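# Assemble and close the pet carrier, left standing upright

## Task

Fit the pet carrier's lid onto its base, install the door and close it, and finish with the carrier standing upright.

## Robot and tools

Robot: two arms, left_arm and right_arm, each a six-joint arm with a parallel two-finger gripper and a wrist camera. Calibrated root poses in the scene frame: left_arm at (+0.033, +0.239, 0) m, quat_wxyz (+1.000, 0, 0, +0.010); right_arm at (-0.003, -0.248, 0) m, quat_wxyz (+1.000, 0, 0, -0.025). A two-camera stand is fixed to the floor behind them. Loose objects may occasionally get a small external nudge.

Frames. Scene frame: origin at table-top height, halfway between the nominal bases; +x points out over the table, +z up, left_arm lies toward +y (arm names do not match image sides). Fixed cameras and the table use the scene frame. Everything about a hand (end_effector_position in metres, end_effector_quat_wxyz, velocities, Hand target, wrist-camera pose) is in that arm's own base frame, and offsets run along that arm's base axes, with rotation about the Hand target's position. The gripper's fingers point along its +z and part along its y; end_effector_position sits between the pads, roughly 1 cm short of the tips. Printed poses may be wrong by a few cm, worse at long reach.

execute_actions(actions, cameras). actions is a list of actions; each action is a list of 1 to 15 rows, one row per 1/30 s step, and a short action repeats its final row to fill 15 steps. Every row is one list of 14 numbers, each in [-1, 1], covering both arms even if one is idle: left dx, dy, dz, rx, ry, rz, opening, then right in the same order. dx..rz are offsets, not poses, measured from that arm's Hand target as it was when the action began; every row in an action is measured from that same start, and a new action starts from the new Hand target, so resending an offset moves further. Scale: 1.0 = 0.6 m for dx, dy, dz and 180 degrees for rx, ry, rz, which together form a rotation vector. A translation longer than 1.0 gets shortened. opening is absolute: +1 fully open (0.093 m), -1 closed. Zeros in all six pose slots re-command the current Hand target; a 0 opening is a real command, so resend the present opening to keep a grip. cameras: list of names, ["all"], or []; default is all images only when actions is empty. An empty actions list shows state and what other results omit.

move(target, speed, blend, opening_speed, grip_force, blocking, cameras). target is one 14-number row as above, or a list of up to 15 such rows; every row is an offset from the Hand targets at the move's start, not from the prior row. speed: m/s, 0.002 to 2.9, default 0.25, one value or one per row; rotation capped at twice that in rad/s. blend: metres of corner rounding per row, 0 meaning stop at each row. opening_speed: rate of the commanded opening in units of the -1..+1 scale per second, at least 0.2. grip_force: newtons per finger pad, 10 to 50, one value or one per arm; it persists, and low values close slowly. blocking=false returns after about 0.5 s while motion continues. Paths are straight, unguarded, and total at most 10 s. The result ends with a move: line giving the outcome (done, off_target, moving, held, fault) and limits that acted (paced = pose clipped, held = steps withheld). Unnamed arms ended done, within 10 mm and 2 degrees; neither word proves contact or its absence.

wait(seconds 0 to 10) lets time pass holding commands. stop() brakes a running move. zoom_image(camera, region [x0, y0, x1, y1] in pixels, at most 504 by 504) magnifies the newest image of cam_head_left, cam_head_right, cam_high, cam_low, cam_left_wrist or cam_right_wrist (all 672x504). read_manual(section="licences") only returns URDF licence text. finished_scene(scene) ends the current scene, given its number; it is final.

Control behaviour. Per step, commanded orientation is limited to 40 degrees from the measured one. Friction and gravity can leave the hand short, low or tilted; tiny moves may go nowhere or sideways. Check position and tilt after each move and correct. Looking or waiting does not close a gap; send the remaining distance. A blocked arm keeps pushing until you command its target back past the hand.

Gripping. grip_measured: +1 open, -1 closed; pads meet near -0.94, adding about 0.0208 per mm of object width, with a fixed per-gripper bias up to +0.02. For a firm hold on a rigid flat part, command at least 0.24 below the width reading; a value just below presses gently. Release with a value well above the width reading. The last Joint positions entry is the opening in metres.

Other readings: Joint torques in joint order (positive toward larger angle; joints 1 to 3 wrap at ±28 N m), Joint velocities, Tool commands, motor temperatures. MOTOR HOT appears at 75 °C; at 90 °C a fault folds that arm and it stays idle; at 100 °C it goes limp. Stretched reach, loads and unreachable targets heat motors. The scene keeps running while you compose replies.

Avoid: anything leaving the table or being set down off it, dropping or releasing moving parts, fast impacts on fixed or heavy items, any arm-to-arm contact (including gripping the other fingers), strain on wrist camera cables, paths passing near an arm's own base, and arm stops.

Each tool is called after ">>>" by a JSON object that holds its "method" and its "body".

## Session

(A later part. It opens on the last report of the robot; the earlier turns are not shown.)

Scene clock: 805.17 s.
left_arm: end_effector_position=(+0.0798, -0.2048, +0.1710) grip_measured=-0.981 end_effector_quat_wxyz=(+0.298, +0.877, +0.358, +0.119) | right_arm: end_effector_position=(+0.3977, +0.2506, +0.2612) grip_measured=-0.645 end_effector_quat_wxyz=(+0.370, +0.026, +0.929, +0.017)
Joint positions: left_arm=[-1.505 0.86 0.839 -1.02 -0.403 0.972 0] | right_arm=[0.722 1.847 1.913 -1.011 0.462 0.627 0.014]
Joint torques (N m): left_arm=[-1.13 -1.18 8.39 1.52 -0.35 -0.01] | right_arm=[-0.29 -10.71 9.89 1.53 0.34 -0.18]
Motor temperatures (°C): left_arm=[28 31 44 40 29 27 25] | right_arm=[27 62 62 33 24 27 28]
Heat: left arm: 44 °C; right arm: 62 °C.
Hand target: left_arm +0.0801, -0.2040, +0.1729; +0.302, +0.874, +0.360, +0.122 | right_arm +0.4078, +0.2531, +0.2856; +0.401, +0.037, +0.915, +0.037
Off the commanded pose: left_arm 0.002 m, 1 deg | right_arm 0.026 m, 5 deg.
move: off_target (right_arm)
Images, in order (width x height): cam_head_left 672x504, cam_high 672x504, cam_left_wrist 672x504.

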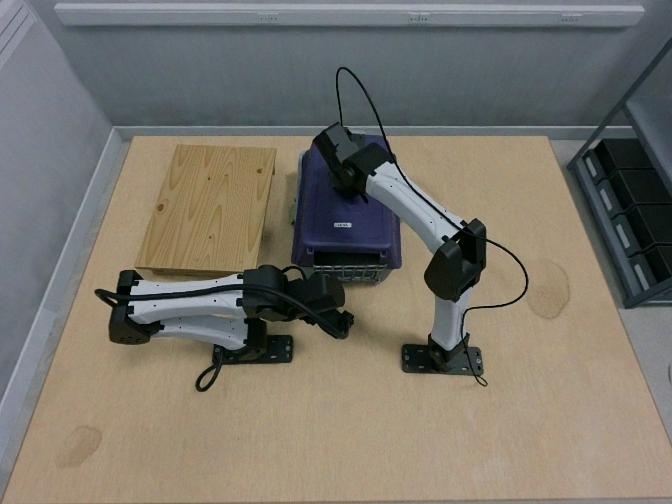

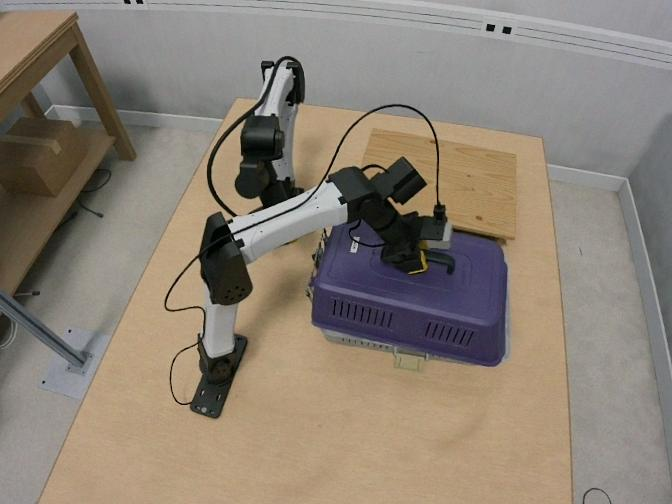

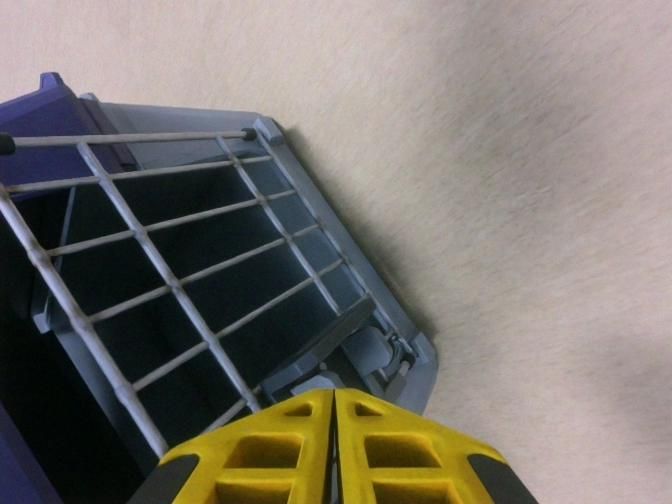

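>>> {"method": "move", "body": {"target": [0,0,0,0,0,0,-1,0.005,-0.011,0.02,0.0,-0.010,0.005,-0.98], "cameras": ["cam_left_wrist","cam_head_left","cam_high","cam_low"], "speed": 0.08}}

>>> {"method": "zoom_image", "body": {"camera": "cam_head_left", "region": [285, 225, 415, 295]}}

>>> {"method": "zoom_image", "body": {"camera": "cam_high", "region": [270, 200, 530, 380]}}

>>> {"method": "zoom_image", "body": {"camera": "cam_low", "region": [280, 180, 440, 320]}}

Scene clock: 823.47 s.
left_arm: end_effector_position=(+0.0799, -0.2047, +0.1709) grip_measured=-0.981 end_effector_quat_wxyz=(+0.298, +0.877, +0.359, +0.119) | right_arm: end_effector_position=(+0.4020, +0.2463, +0.2618) grip_measured=-0.645 end_effector_quat_wxyz=(+0.371, +0.015, +0.928, +0.011)
Joint positions: left_arm=[-1.505 0.86 0.839 -1.021 -0.404 0.971 0] | right_arm=[0.708 1.847 1.913 -1.004 0.457 0.589 0.014]
Joint torques (N m): left_arm=[-1.14 -1.17 8.4 1.52 -0.36 -0.05] | right_arm=[-0.44 -13.23 8.94 1.71 0.36 -0.2]
Motor temperatures (°C): left_arm=[28 30 44 39 29 27 25] | right_arm=[27 61 61 32 24 27 28]
Heat: left arm: 44 °C; right arm: 61 °C.
Hand target: left_arm +0.0801, -0.2040, +0.1729; +0.302, +0.874, +0.360, +0.122 | right_arm +0.4108, +0.2465, +0.2976; +0.415, +0.030, +0.909, +0.040
Off the commanded pose: left_arm 0.002 m, 1 deg | right_arm 0.037 m, 7 deg.
move: off_target (right_arm)
Images, in order (width x height): cam_head_left 672x504, cam_high 672x504, cam_low 672x504, cam_left_wrist 672x504.

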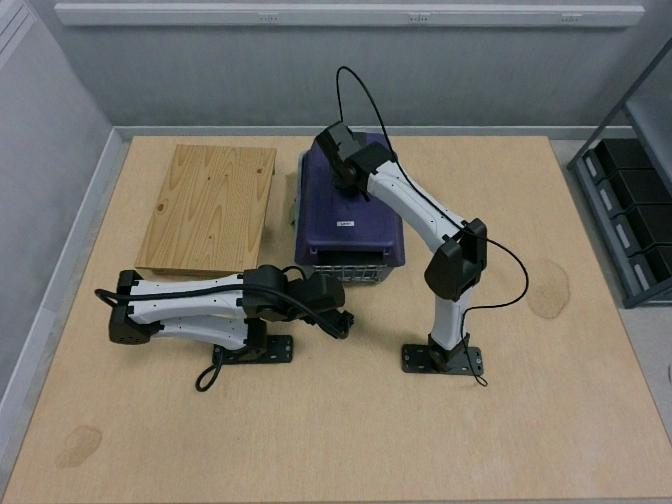

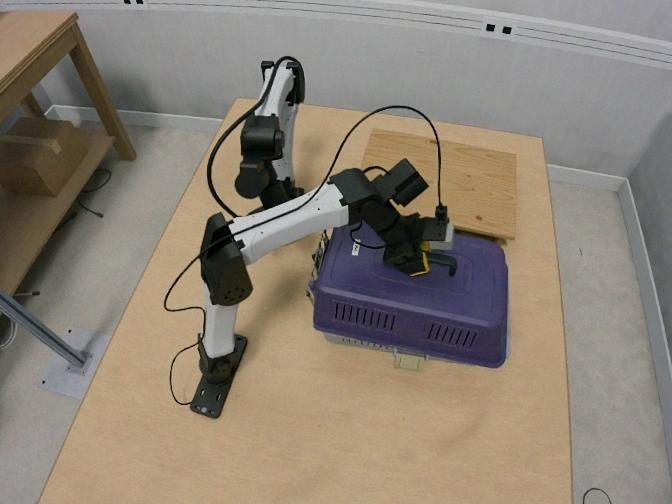

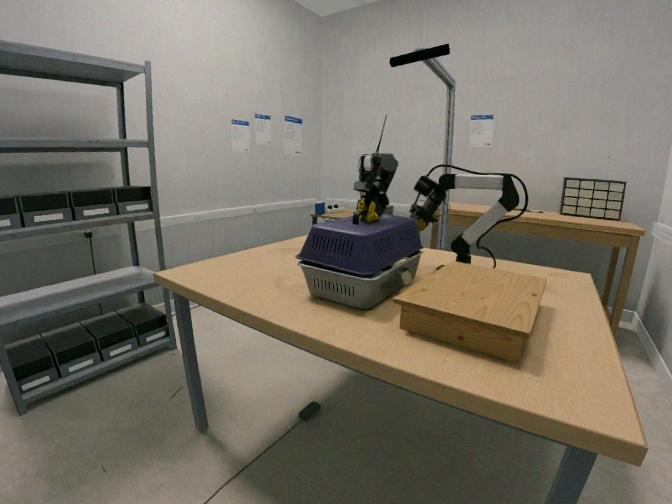

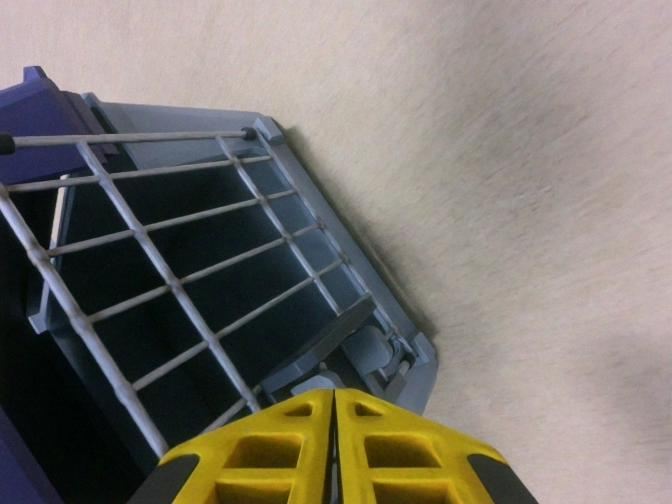

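Scaled by 3.877 from the camera's 672x504 image, which has a finer 960x720 frame.

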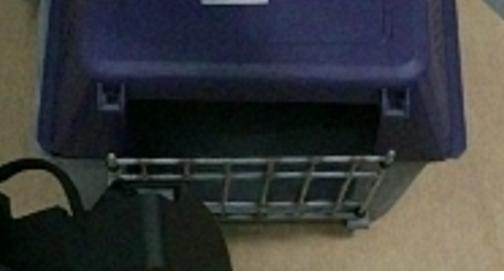

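Scaled by 1.938 from the camera's 672x504 image, which has a finer 960x720 frame.

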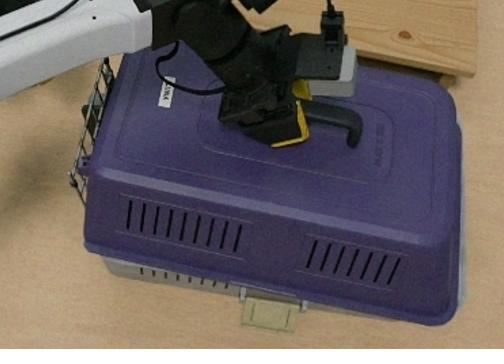

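Scaled by 3.150 from the camera's 672x504 image, which has a finer 960x720 frame.

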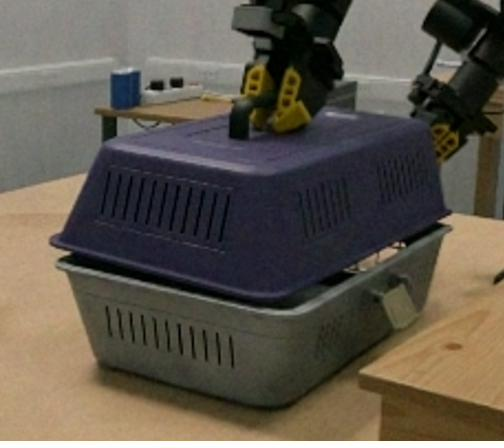

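>>> {"method": "move", "body": {"target": [0.11,-0.06,-0.015,0,0,0,-1,0.004,0.001,0.0,0.0,0,0.0,-0.98], "cameras": ["cam_left_wrist","cam_head_left","cam_high","cam_low"], "speed": 0.08}}

>>> {"method": "zoom_image", "body": {"camera": "cam_head_left", "region": [285, 225, 415, 295]}}

>>> {"method": "zoom_image", "body": {"camera": "cam_high", "region": [270, 200, 530, 380]}}

>>> {"method": "zoom_image", "body": {"camera": "cam_low", "region": [280, 180, 440, 320]}}

Scene clock: 845.43 s.
left_arm: end_effector_position=(+0.1425, -0.2315, +0.1551) grip_measured=-0.981 end_effector_quat_wxyz=(+0.284, +0.878, +0.364, +0.127) | right_arm: end_effector_position=(+0.4025, +0.2473, +0.2624) grip_measured=-0.645 end_effector_quat_wxyz=(+0.372, +0.013, +0.928, +0.013)
Joint positions: left_arm=[-1.164 1.03 0.839 -0.787 -0.235 1.265 0] | right_arm=[0.708 1.847 1.913 -0.999 0.454 0.583 0.014]
Joint torques (N m): left_arm=[0.62 -1.57 10.5 2 0.11 0.17] | right_arm=[-0.7 -12.52 9.77 1.67 0.34 -0.18]
Motor temperatures (°C): left_arm=[28 30 44 38 29 27 25] | right_arm=[27 64 61 35 24 27 28]
Heat: left arm: 44 °C; right arm: 64 °C.
Hand target: left_arm +0.1461, -0.2400, +0.1639; +0.302, +0.874, +0.360, +0.123 | right_arm +0.4132, +0.2471, +0.2976; +0.414, +0.030, +0.909, +0.040
Off the commanded pose: left_arm 0.013 m, 2 deg | right_arm 0.037 m, 6 deg.
move: off_target (left_arm, right_arm)
Images, in order (width x height): cam_head_left 672x504, cam_high 672x504, cam_low 672x504, cam_left_wrist 672x504.

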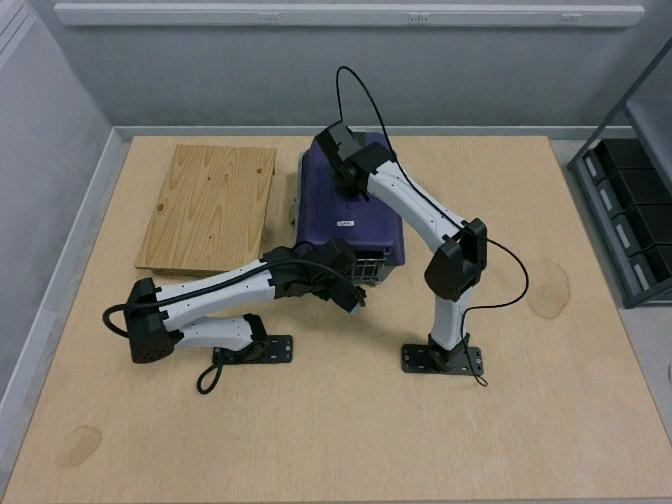

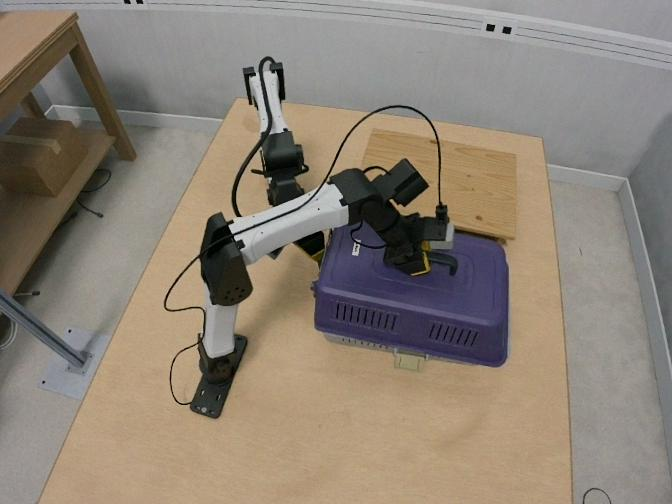

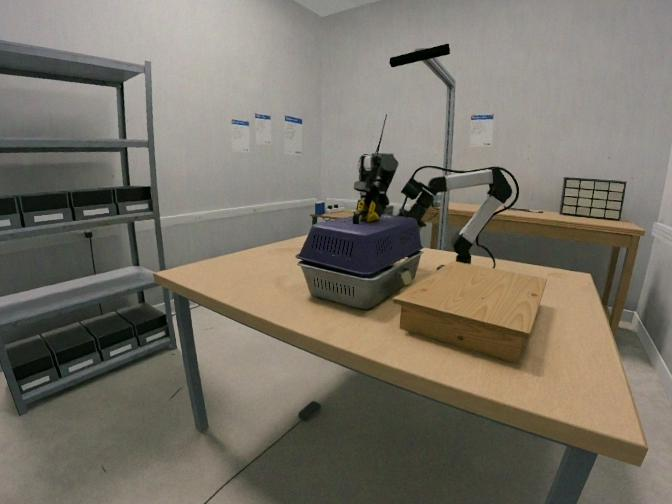

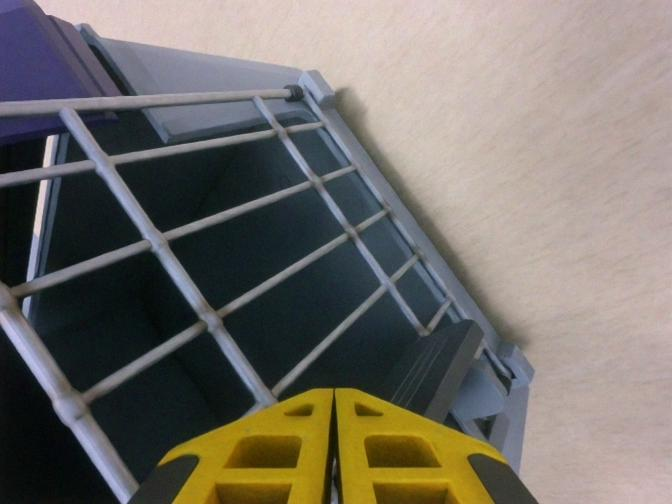

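Scaled by 3.877 from the camera's 672x504 image, which has a finer 960x720 frame.

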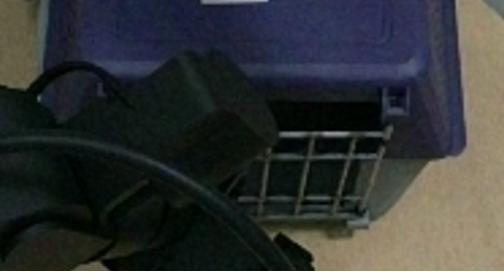

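Scaled by 1.938 from the camera's 672x504 image, which has a finer 960x720 frame.

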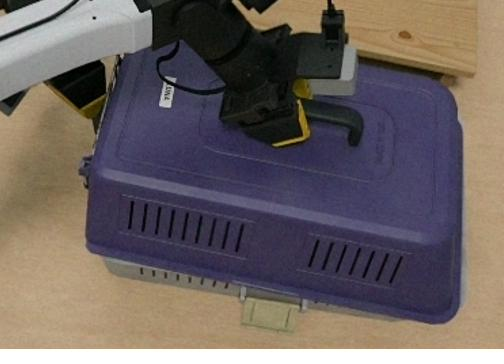

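Scaled by 3.150 from the camera's 672x504 image, which has a finer 960x720 frame.

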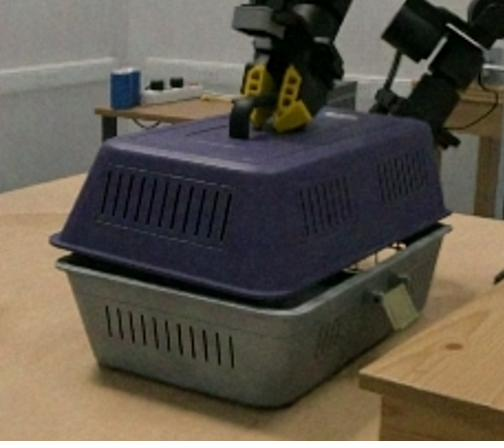

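>>> {"method": "move", "body": {"target": [0,0,0,0,0,0,-1,0.0,0.0,-0.035,0.0,0,0.0,-0.98], "cameras": ["cam_left_wrist","cam_head_left","cam_high","cam_low","cam_head_right"], "speed": 0.05}}

>>> {"method": "zoom_image", "body": {"camera": "cam_head_left", "region": [285, 225, 415, 295]}}

>>> {"method": "zoom_image", "body": {"camera": "cam_high", "region": [290, 210, 370, 350]}}

>>> {"method": "zoom_image", "body": {"camera": "cam_low", "region": [280, 180, 440, 320]}}

>>> {"method": "zoom_image", "body": {"camera": "cam_head_right", "region": [280, 215, 420, 300]}}

Scene clock: 859.90 s.
left_arm: end_effector_position=(+0.1426, -0.2320, +0.1554) grip_measured=-0.981 end_effector_quat_wxyz=(+0.285, +0.878, +0.363, +0.126) | right_arm: end_effector_position=(+0.4066, +0.2488, +0.2546) grip_measured=-0.645 end_effector_quat_wxyz=(+0.385, +0.013, +0.923, +0.015)
Joint positions: left_arm=[-1.164 1.03 0.839 -0.784 -0.234 1.265 0] | right_arm=[0.708 1.831 1.842 -0.917 0.464 0.574 0.014]
Joint torques (N m): left_arm=[0.64 -1.54 10.51 1.97 0.09 0.16] | right_arm=[-0.73 -13.03 6.24 1.79 0.24 -0.08]
Motor temperatures (°C): left_arm=[28 30 45 39 28 27 25] | right_arm=[27 64 61 35 24 27 28]
Heat: left arm: 45 °C; right arm: 64 °C.
Hand target: left_arm +0.1461, -0.2400, +0.1639; +0.302, +0.874, +0.360, +0.123 | right_arm +0.4132, +0.2471, +0.2766; +0.415, +0.030, +0.909, +0.040
Off the commanded pose: left_arm 0.012 m, 2 deg | right_arm 0.023 m, 5 deg.
move: off_target (left_arm, right_arm)
Images, in order (width x height): cam_head_left 672x504, cam_head_right 672x504, cam_high 672x504, cam_low 672x504, cam_left_wrist 672x504.

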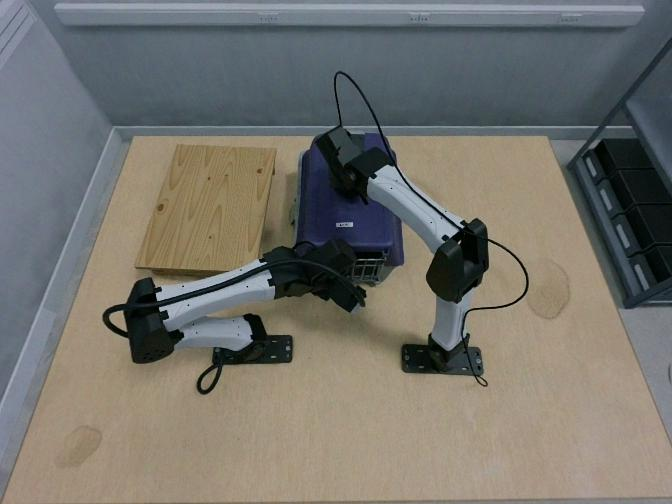

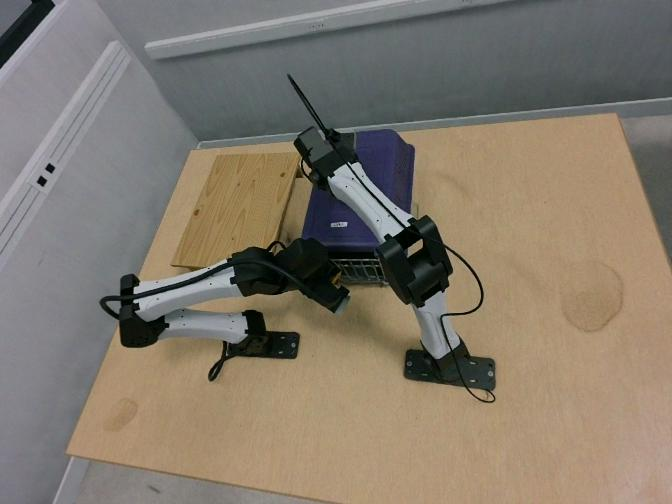

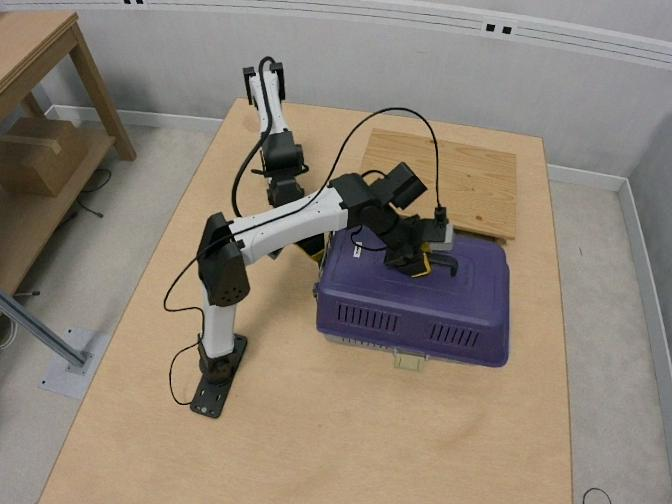

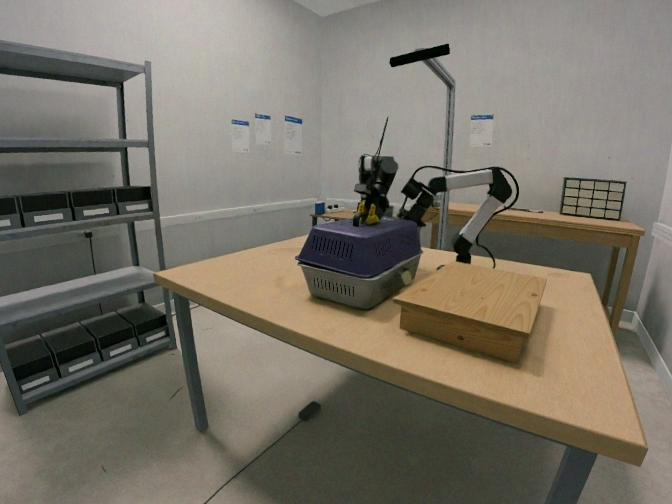

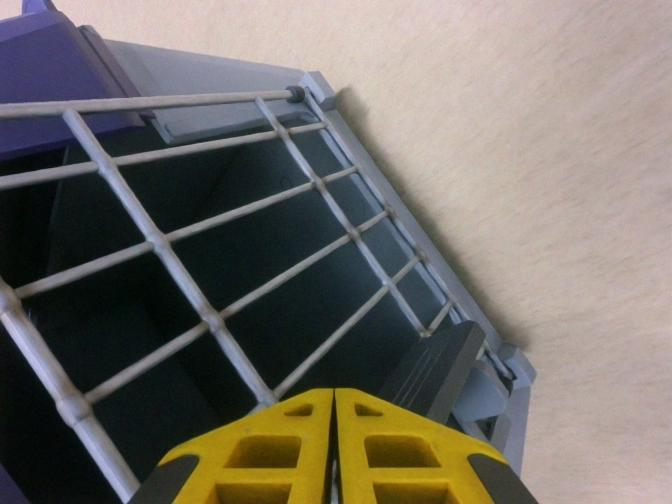

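Scaled by 3.877 from the camera's 672x504 image, which has a finer 960x720 frame.

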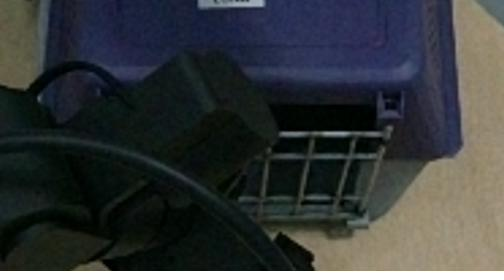

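Scaled by 3.600 from the camera's 672x504 image, which has a finer 960x720 frame.

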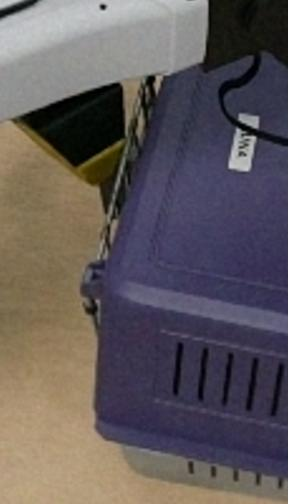

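Scaled by 3.150 from the camera's 672x504 image, which has a finer 960x720 frame.

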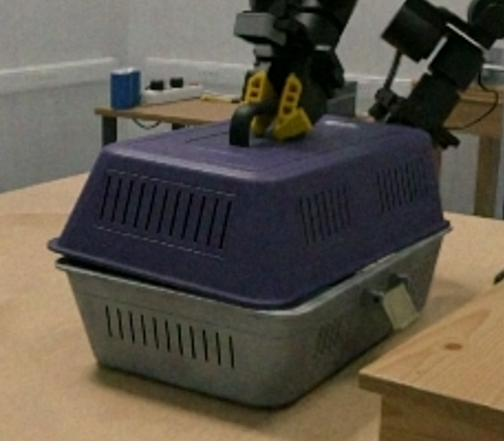

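Scaled by 3.600 from the camera's 672x504 image, which has a finer 960x720 frame.

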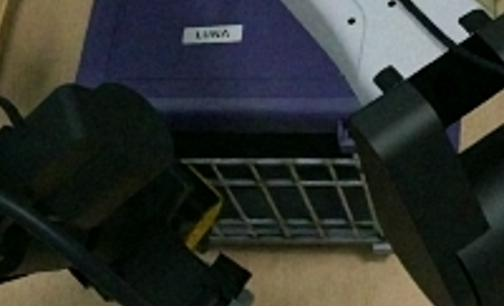

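>>> {"method": "move", "body": {"target": [0,0,0,0,0,0,-1,-0.009,0.007,-0.012,0.0,0,0.0,-0.98], "cameras": ["cam_left_wrist","cam_head_left","cam_high","cam_low","cam_head_right"], "speed": 0.05}}

>>> {"method": "zoom_image", "body": {"camera": "cam_head_left", "region": [285, 225, 415, 295]}}

>>> {"method": "zoom_image", "body": {"camera": "cam_low", "region": [280, 180, 440, 320]}}

>>> {"method": "zoom_image", "body": {"camera": "cam_high", "region": [270, 200, 530, 380]}}

Scene clock: 890.57 s.
left_arm: end_effector_position=(+0.1426, -0.2320, +0.1554) grip_measured=-0.981 end_effector_quat_wxyz=(+0.285, +0.878, +0.363, +0.126) | right_arm: end_effector_position=(+0.4070, +0.2486, +0.2544) grip_measured=-0.645 end_effector_quat_wxyz=(+0.394, +0.016, +0.919, +0.017)
Joint positions: left_arm=[-1.164 1.03 0.839 -0.784 -0.234 1.265 0] | right_arm=[0.711 1.814 1.806 -0.878 0.476 0.573 0.014]
Joint torques (N m): left_arm=[0.62 -1.55 10.5 1.97 0.09 0.16] | right_arm=[0.47 -12.37 5.78 1.69 0.25 0.08]
Motor temperatures (°C): left_arm=[28 30 47 40 28 27 25] | right_arm=[27 69 55 36 24 27 28]
Heat: left arm: 47 °C; right arm: 69 °C.
Hand target: left_arm +0.1461, -0.2400, +0.1639; +0.302, +0.874, +0.360, +0.123 | right_arm +0.4078, +0.2514, +0.2693; +0.414, +0.030, +0.909, +0.040
Off the commanded pose: left_arm 0.012 m, 2 deg | right_arm 0.015 m, 4 deg.
move: off_target (left_arm, right_arm)
Images, in order (width x height): cam_head_left 672x504, cam_head_right 672x504, cam_high 672x504, cam_low 672x504, cam_left_wrist 672x504.

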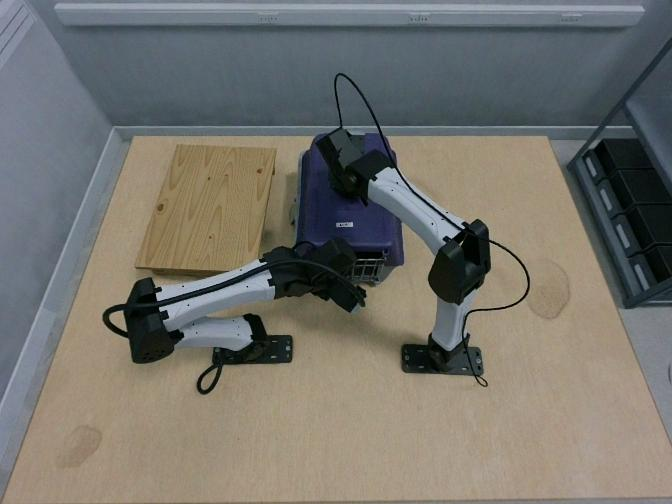

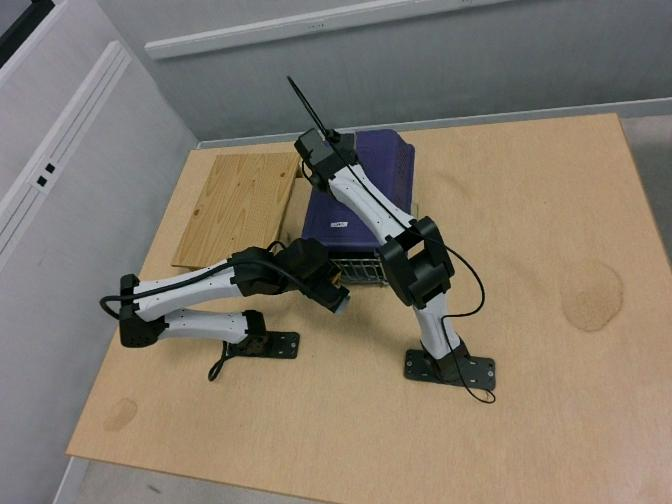

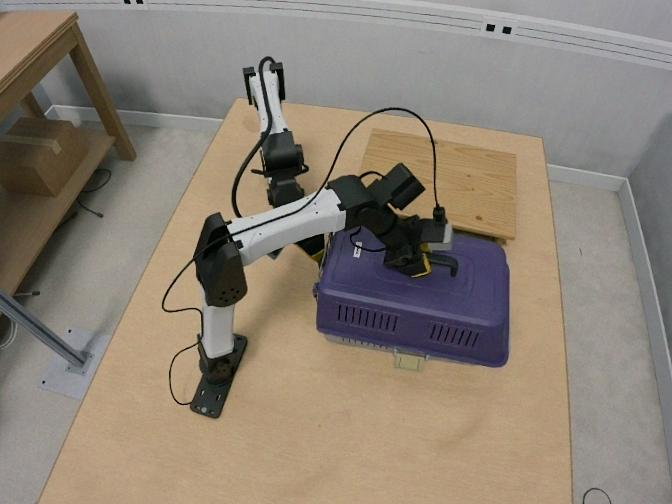

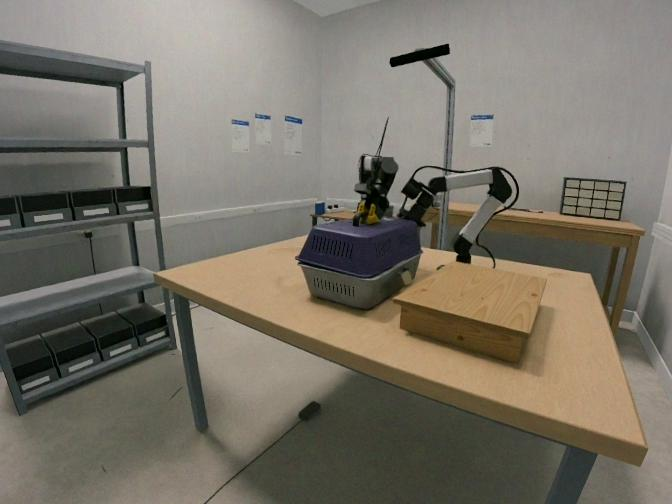

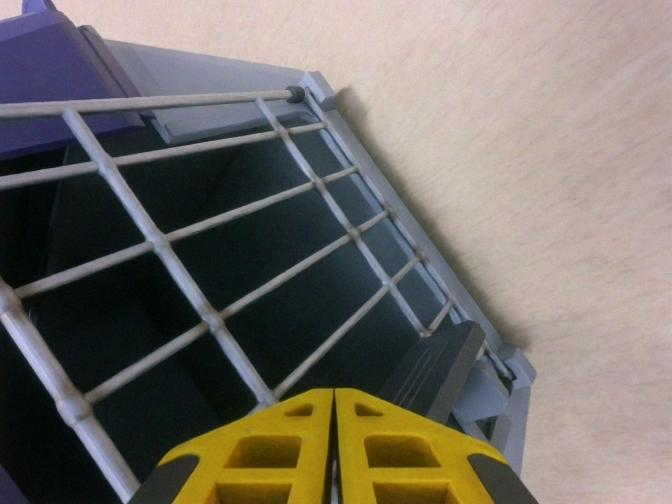

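Scaled by 3.877 from the camera's 672x504 image, which has a finer 960x720 frame.

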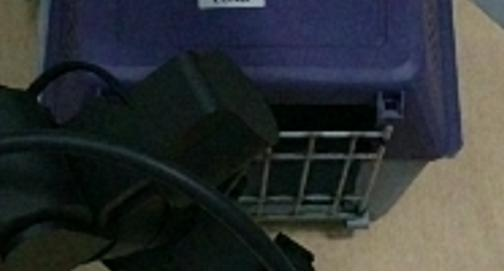

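Scaled by 3.150 from the camera's 672x504 image, which has a finer 960x720 frame.

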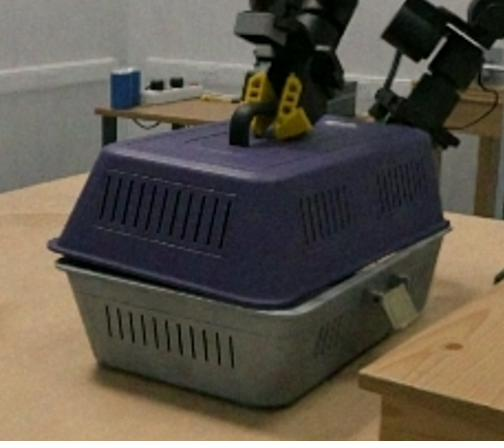

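Scaled by 1.938 from the camera's 672x504 image, which has a finer 960x720 frame.

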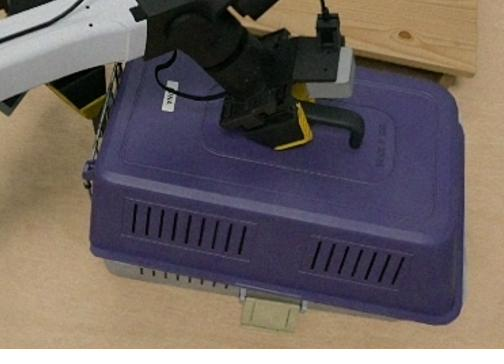

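>>> {"method": "zoom_image", "body": {"camera": "cam_high", "region": [300, 260, 350, 330]}}

>>> {"method": "zoom_image", "body": {"camera": "cam_head_left", "region": [360, 235, 420, 295]}}

>>> {"method": "zoom_image", "body": {"camera": "cam_low", "region": [370, 210, 440, 300]}}

>>> {"method": "zoom_image", "body": {"camera": "cam_head_right", "region": [330, 220, 410, 290]}}

Scaled by 7.200 from the camera's 672x504 image, which has a finer 960x720 frame.

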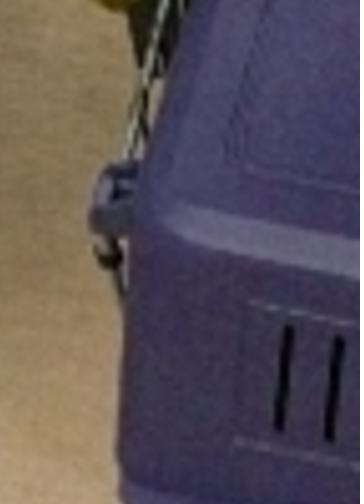

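Scaled by 8.400 from the camera's 672x504 image, which has a finer 960x720 frame.

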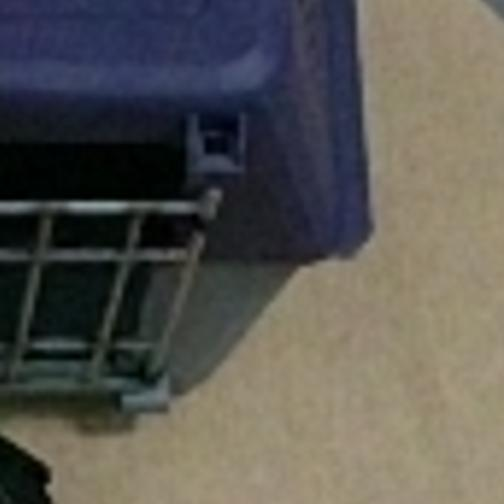

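Scaled by 5.600 from the camera's 672x504 image, which has a finer 960x720 frame.

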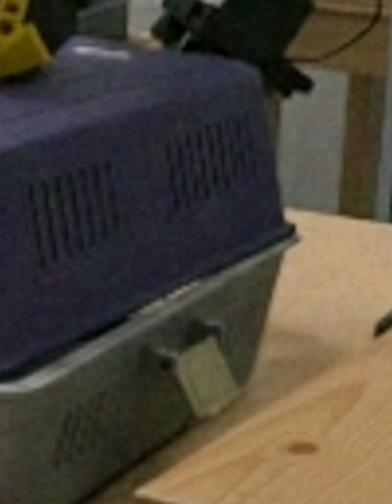

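Scaled by 6.300 from the camera's 672x504 image, which has a finer 960x720 frame.

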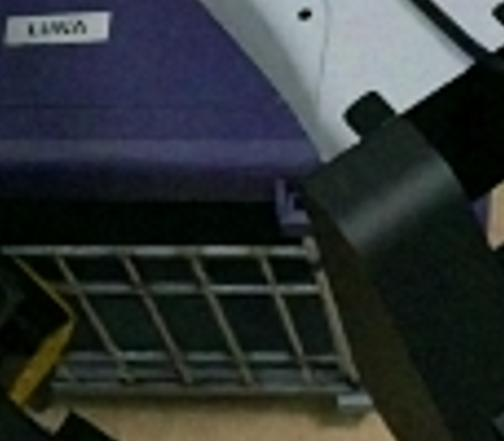

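>>> {"method": "move", "body": {"target": [0,0,0,0,0,0,-1,-0.014,0.005,0.03,0.006,0.009,0.0,-0.98], "cameras": ["cam_head_left","cam_low","cam_high"], "speed": 0.08}}

>>> {"method": "zoom_image", "body": {"camera": "cam_head_left", "region": [360, 235, 420, 295]}}

>>> {"method": "zoom_image", "body": {"camera": "cam_low", "region": [280, 180, 440, 320]}}

>>> {"method": "zoom_image", "body": {"camera": "cam_high", "region": [300, 260, 350, 330]}}

Scene clock: 921.13 s.
left_arm: end_effector_position=(+0.1424, -0.2321, +0.1554) grip_measured=-0.981 end_effector_quat_wxyz=(+0.285, +0.878, +0.363, +0.126) | right_arm: end_effector_position=(+0.3990, +0.2474, +0.2659) grip_measured=-0.645 end_effector_quat_wxyz=(+0.382, +0.023, +0.924, +0.025)
Joint positions: left_arm=[-1.164 1.03 0.839 -0.784 -0.232 1.265 0] | right_arm=[0.714 1.814 1.87 -0.963 0.457 0.604 0.014]
Joint torques (N m): left_arm=[0.62 -1.54 10.5 1.97 0.08 0.16] | right_arm=[1.14 -10.84 9.72 1.35 0.25 0.11]
Motor temperatures (°C): left_arm=[28 30 47 40 28 27 25] | right_arm=[27 71 54 34 24 27 28]
Heat: left arm: 47 °C; right arm: 71 °C.
Hand target: left_arm +0.1461, -0.2400, +0.1639; +0.302, +0.874, +0.360, +0.122 | right_arm +0.3994, +0.2543, +0.2873; +0.401, +0.034, +0.914, +0.048
Off the commanded pose: left_arm 0.012 m, 2 deg | right_arm 0.023 m, 4 deg.
move: off_target (left_arm, right_arm)
Images, in order (width x height): cam_head_left 672x504, cam_high 672x504, cam_low 672x504.

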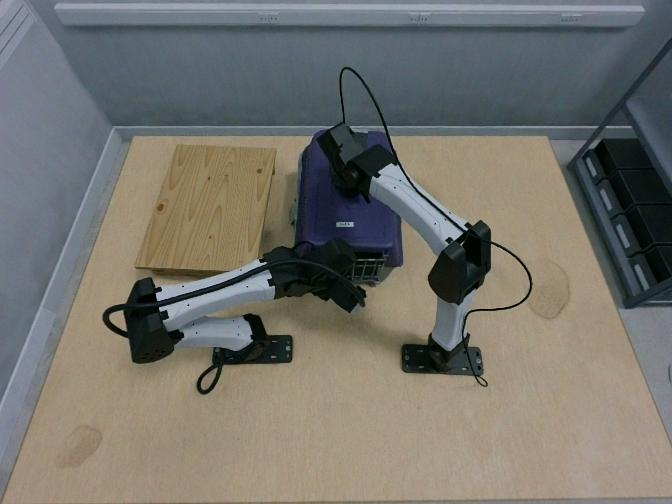

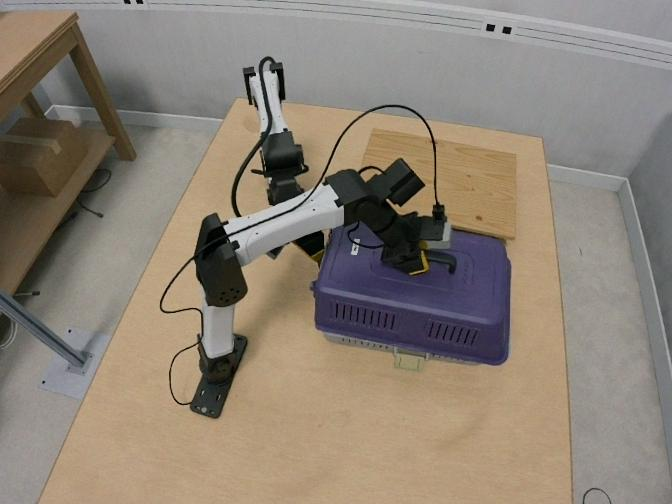

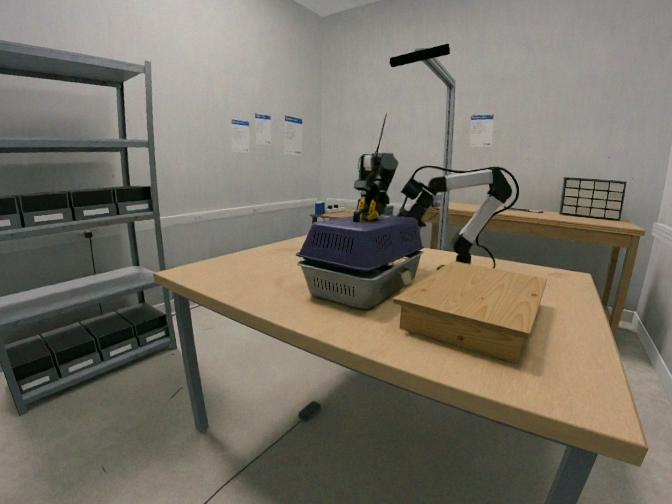

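Scaled by 8.400 from the camera's 672x504 image, which has a finer 960x720 frame.

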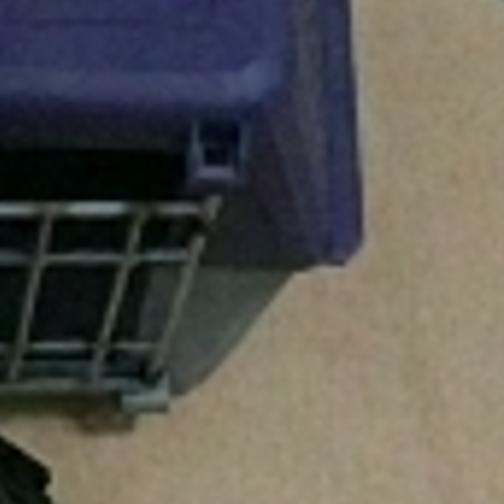

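Scaled by 3.150 from the camera's 672x504 image, which has a finer 960x720 frame.

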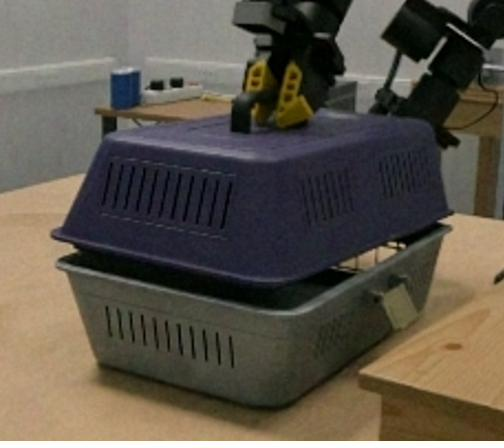

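Scaled by 7.200 from the camera's 672x504 image, which has a finer 960x720 frame.

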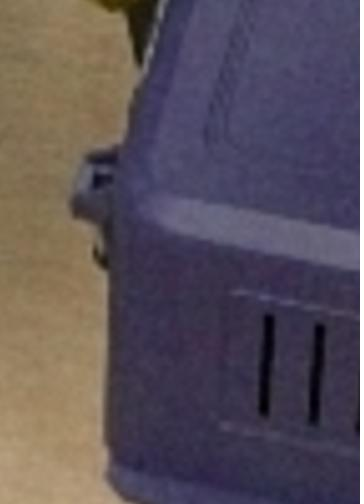

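>>> {"method": "move", "body": {"target": [0,0,0,0,0,0,-1,-0.002,-0.002,-0.02,-0.002,0.011,0.0,-0.98], "cameras": ["cam_head_left","cam_low","cam_high","cam_left_wrist"], "speed": 0.08}}

>>> {"method": "zoom_image", "body": {"camera": "cam_head_left", "region": [360, 235, 420, 295]}}

>>> {"method": "zoom_image", "body": {"camera": "cam_low", "region": [280, 180, 440, 320]}}

>>> {"method": "zoom_image", "body": {"camera": "cam_high", "region": [300, 260, 350, 330]}}

Scene clock: 943.43 s.
left_arm: end_effector_position=(+0.1423, -0.2318, +0.1551) grip_measured=-0.981 end_effector_quat_wxyz=(+0.284, +0.878, +0.363, +0.126) | right_arm: end_effector_position=(+0.3987, +0.2488, +0.2639) grip_measured=-0.645 end_effector_quat_wxyz=(+0.378, +0.021, +0.925, +0.027)
Joint positions: left_arm=[-1.164 1.03 0.839 -0.786 -0.232 1.265 0] | right_arm=[0.714 1.818 1.87 -0.964 0.449 0.604 0.014]
Joint torques (N m): left_arm=[0.62 -1.61 10.5 1.99 0.08 0.16] | right_arm=[0.66 -10.33 8.54 1.27 0.18 0.18]
Motor temperatures (°C): left_arm=[28 30 48 40 28 27 25] | right_arm=[27 69 56 33 24 27 28]
Heat: left arm: 48 °C; right arm: 69 °C.
Hand target: left_arm +0.1461, -0.2400, +0.1638; +0.302, +0.874, +0.360, +0.123 | right_arm +0.3982, +0.2532, +0.2753; +0.385, +0.034, +0.921, +0.045
Off the commanded pose: left_arm 0.013 m, 2 deg | right_arm 0.012 m, 3 deg.
move: off_target (left_arm, right_arm)
Images, in order (width x height): cam_head_left 672x504, cam_high 672x504, cam_low 672x504, cam_left_wrist 672x504.

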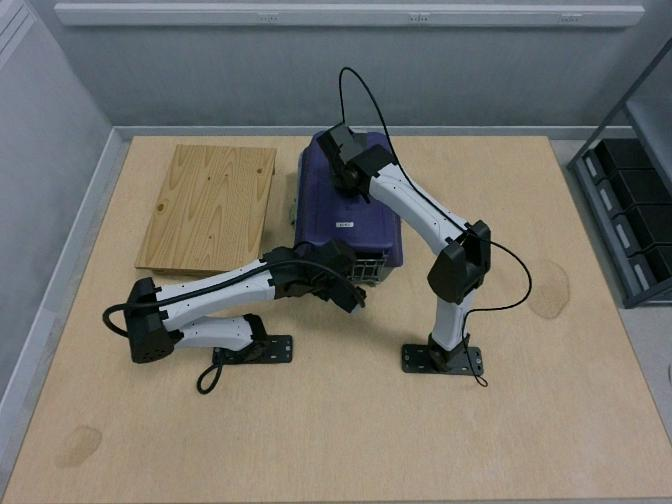

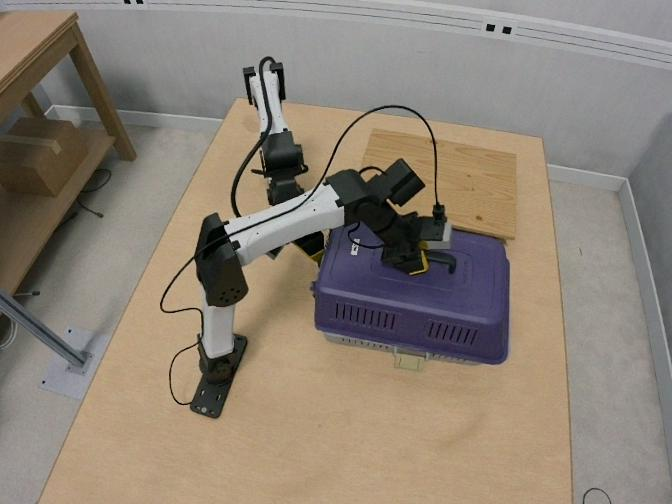

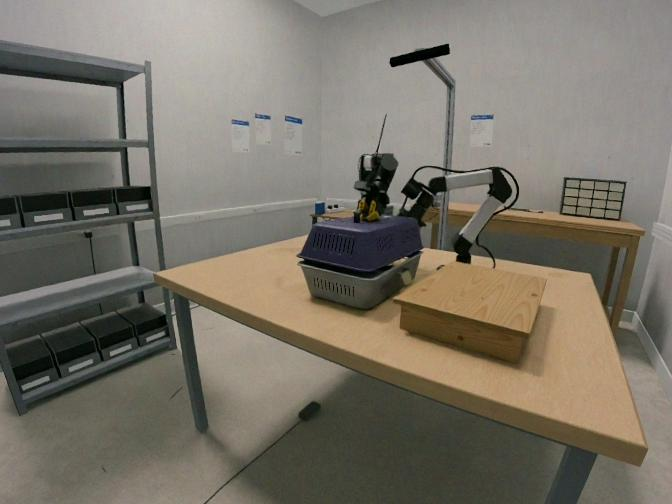

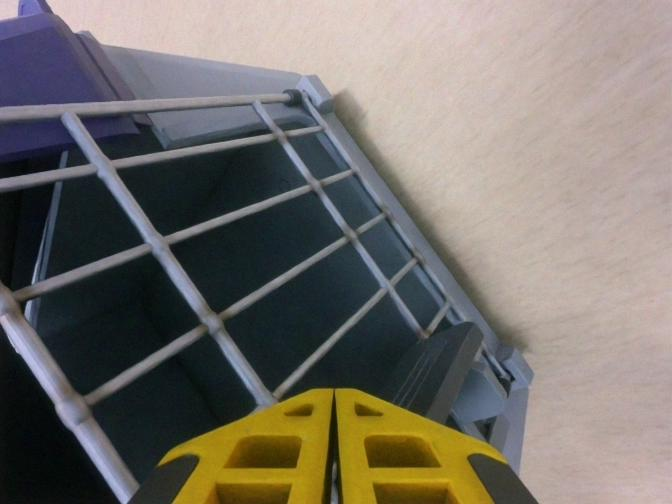

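Scaled by 8.400 from the camera's 672x504 image, which has a finer 960x720 frame.

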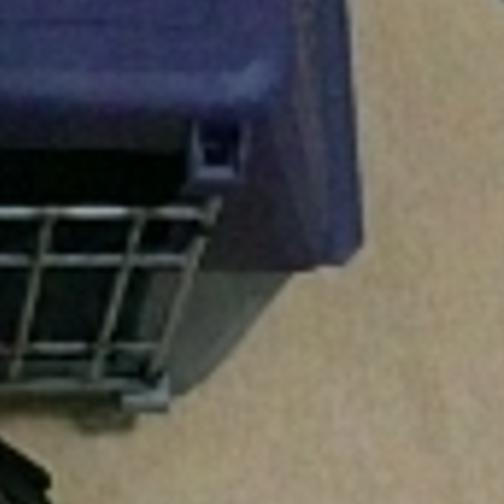

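Scaled by 3.150 from the camera's 672x504 image, which has a finer 960x720 frame.

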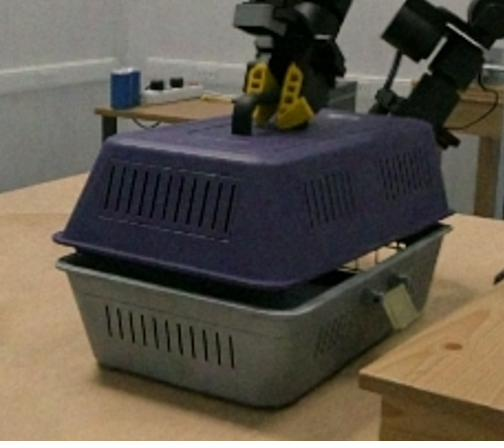

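Scaled by 7.200 from the camera's 672x504 image, which has a finer 960x720 frame.

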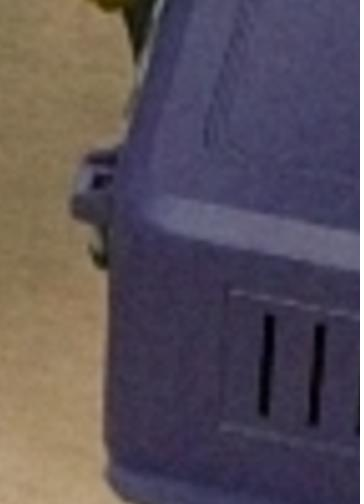

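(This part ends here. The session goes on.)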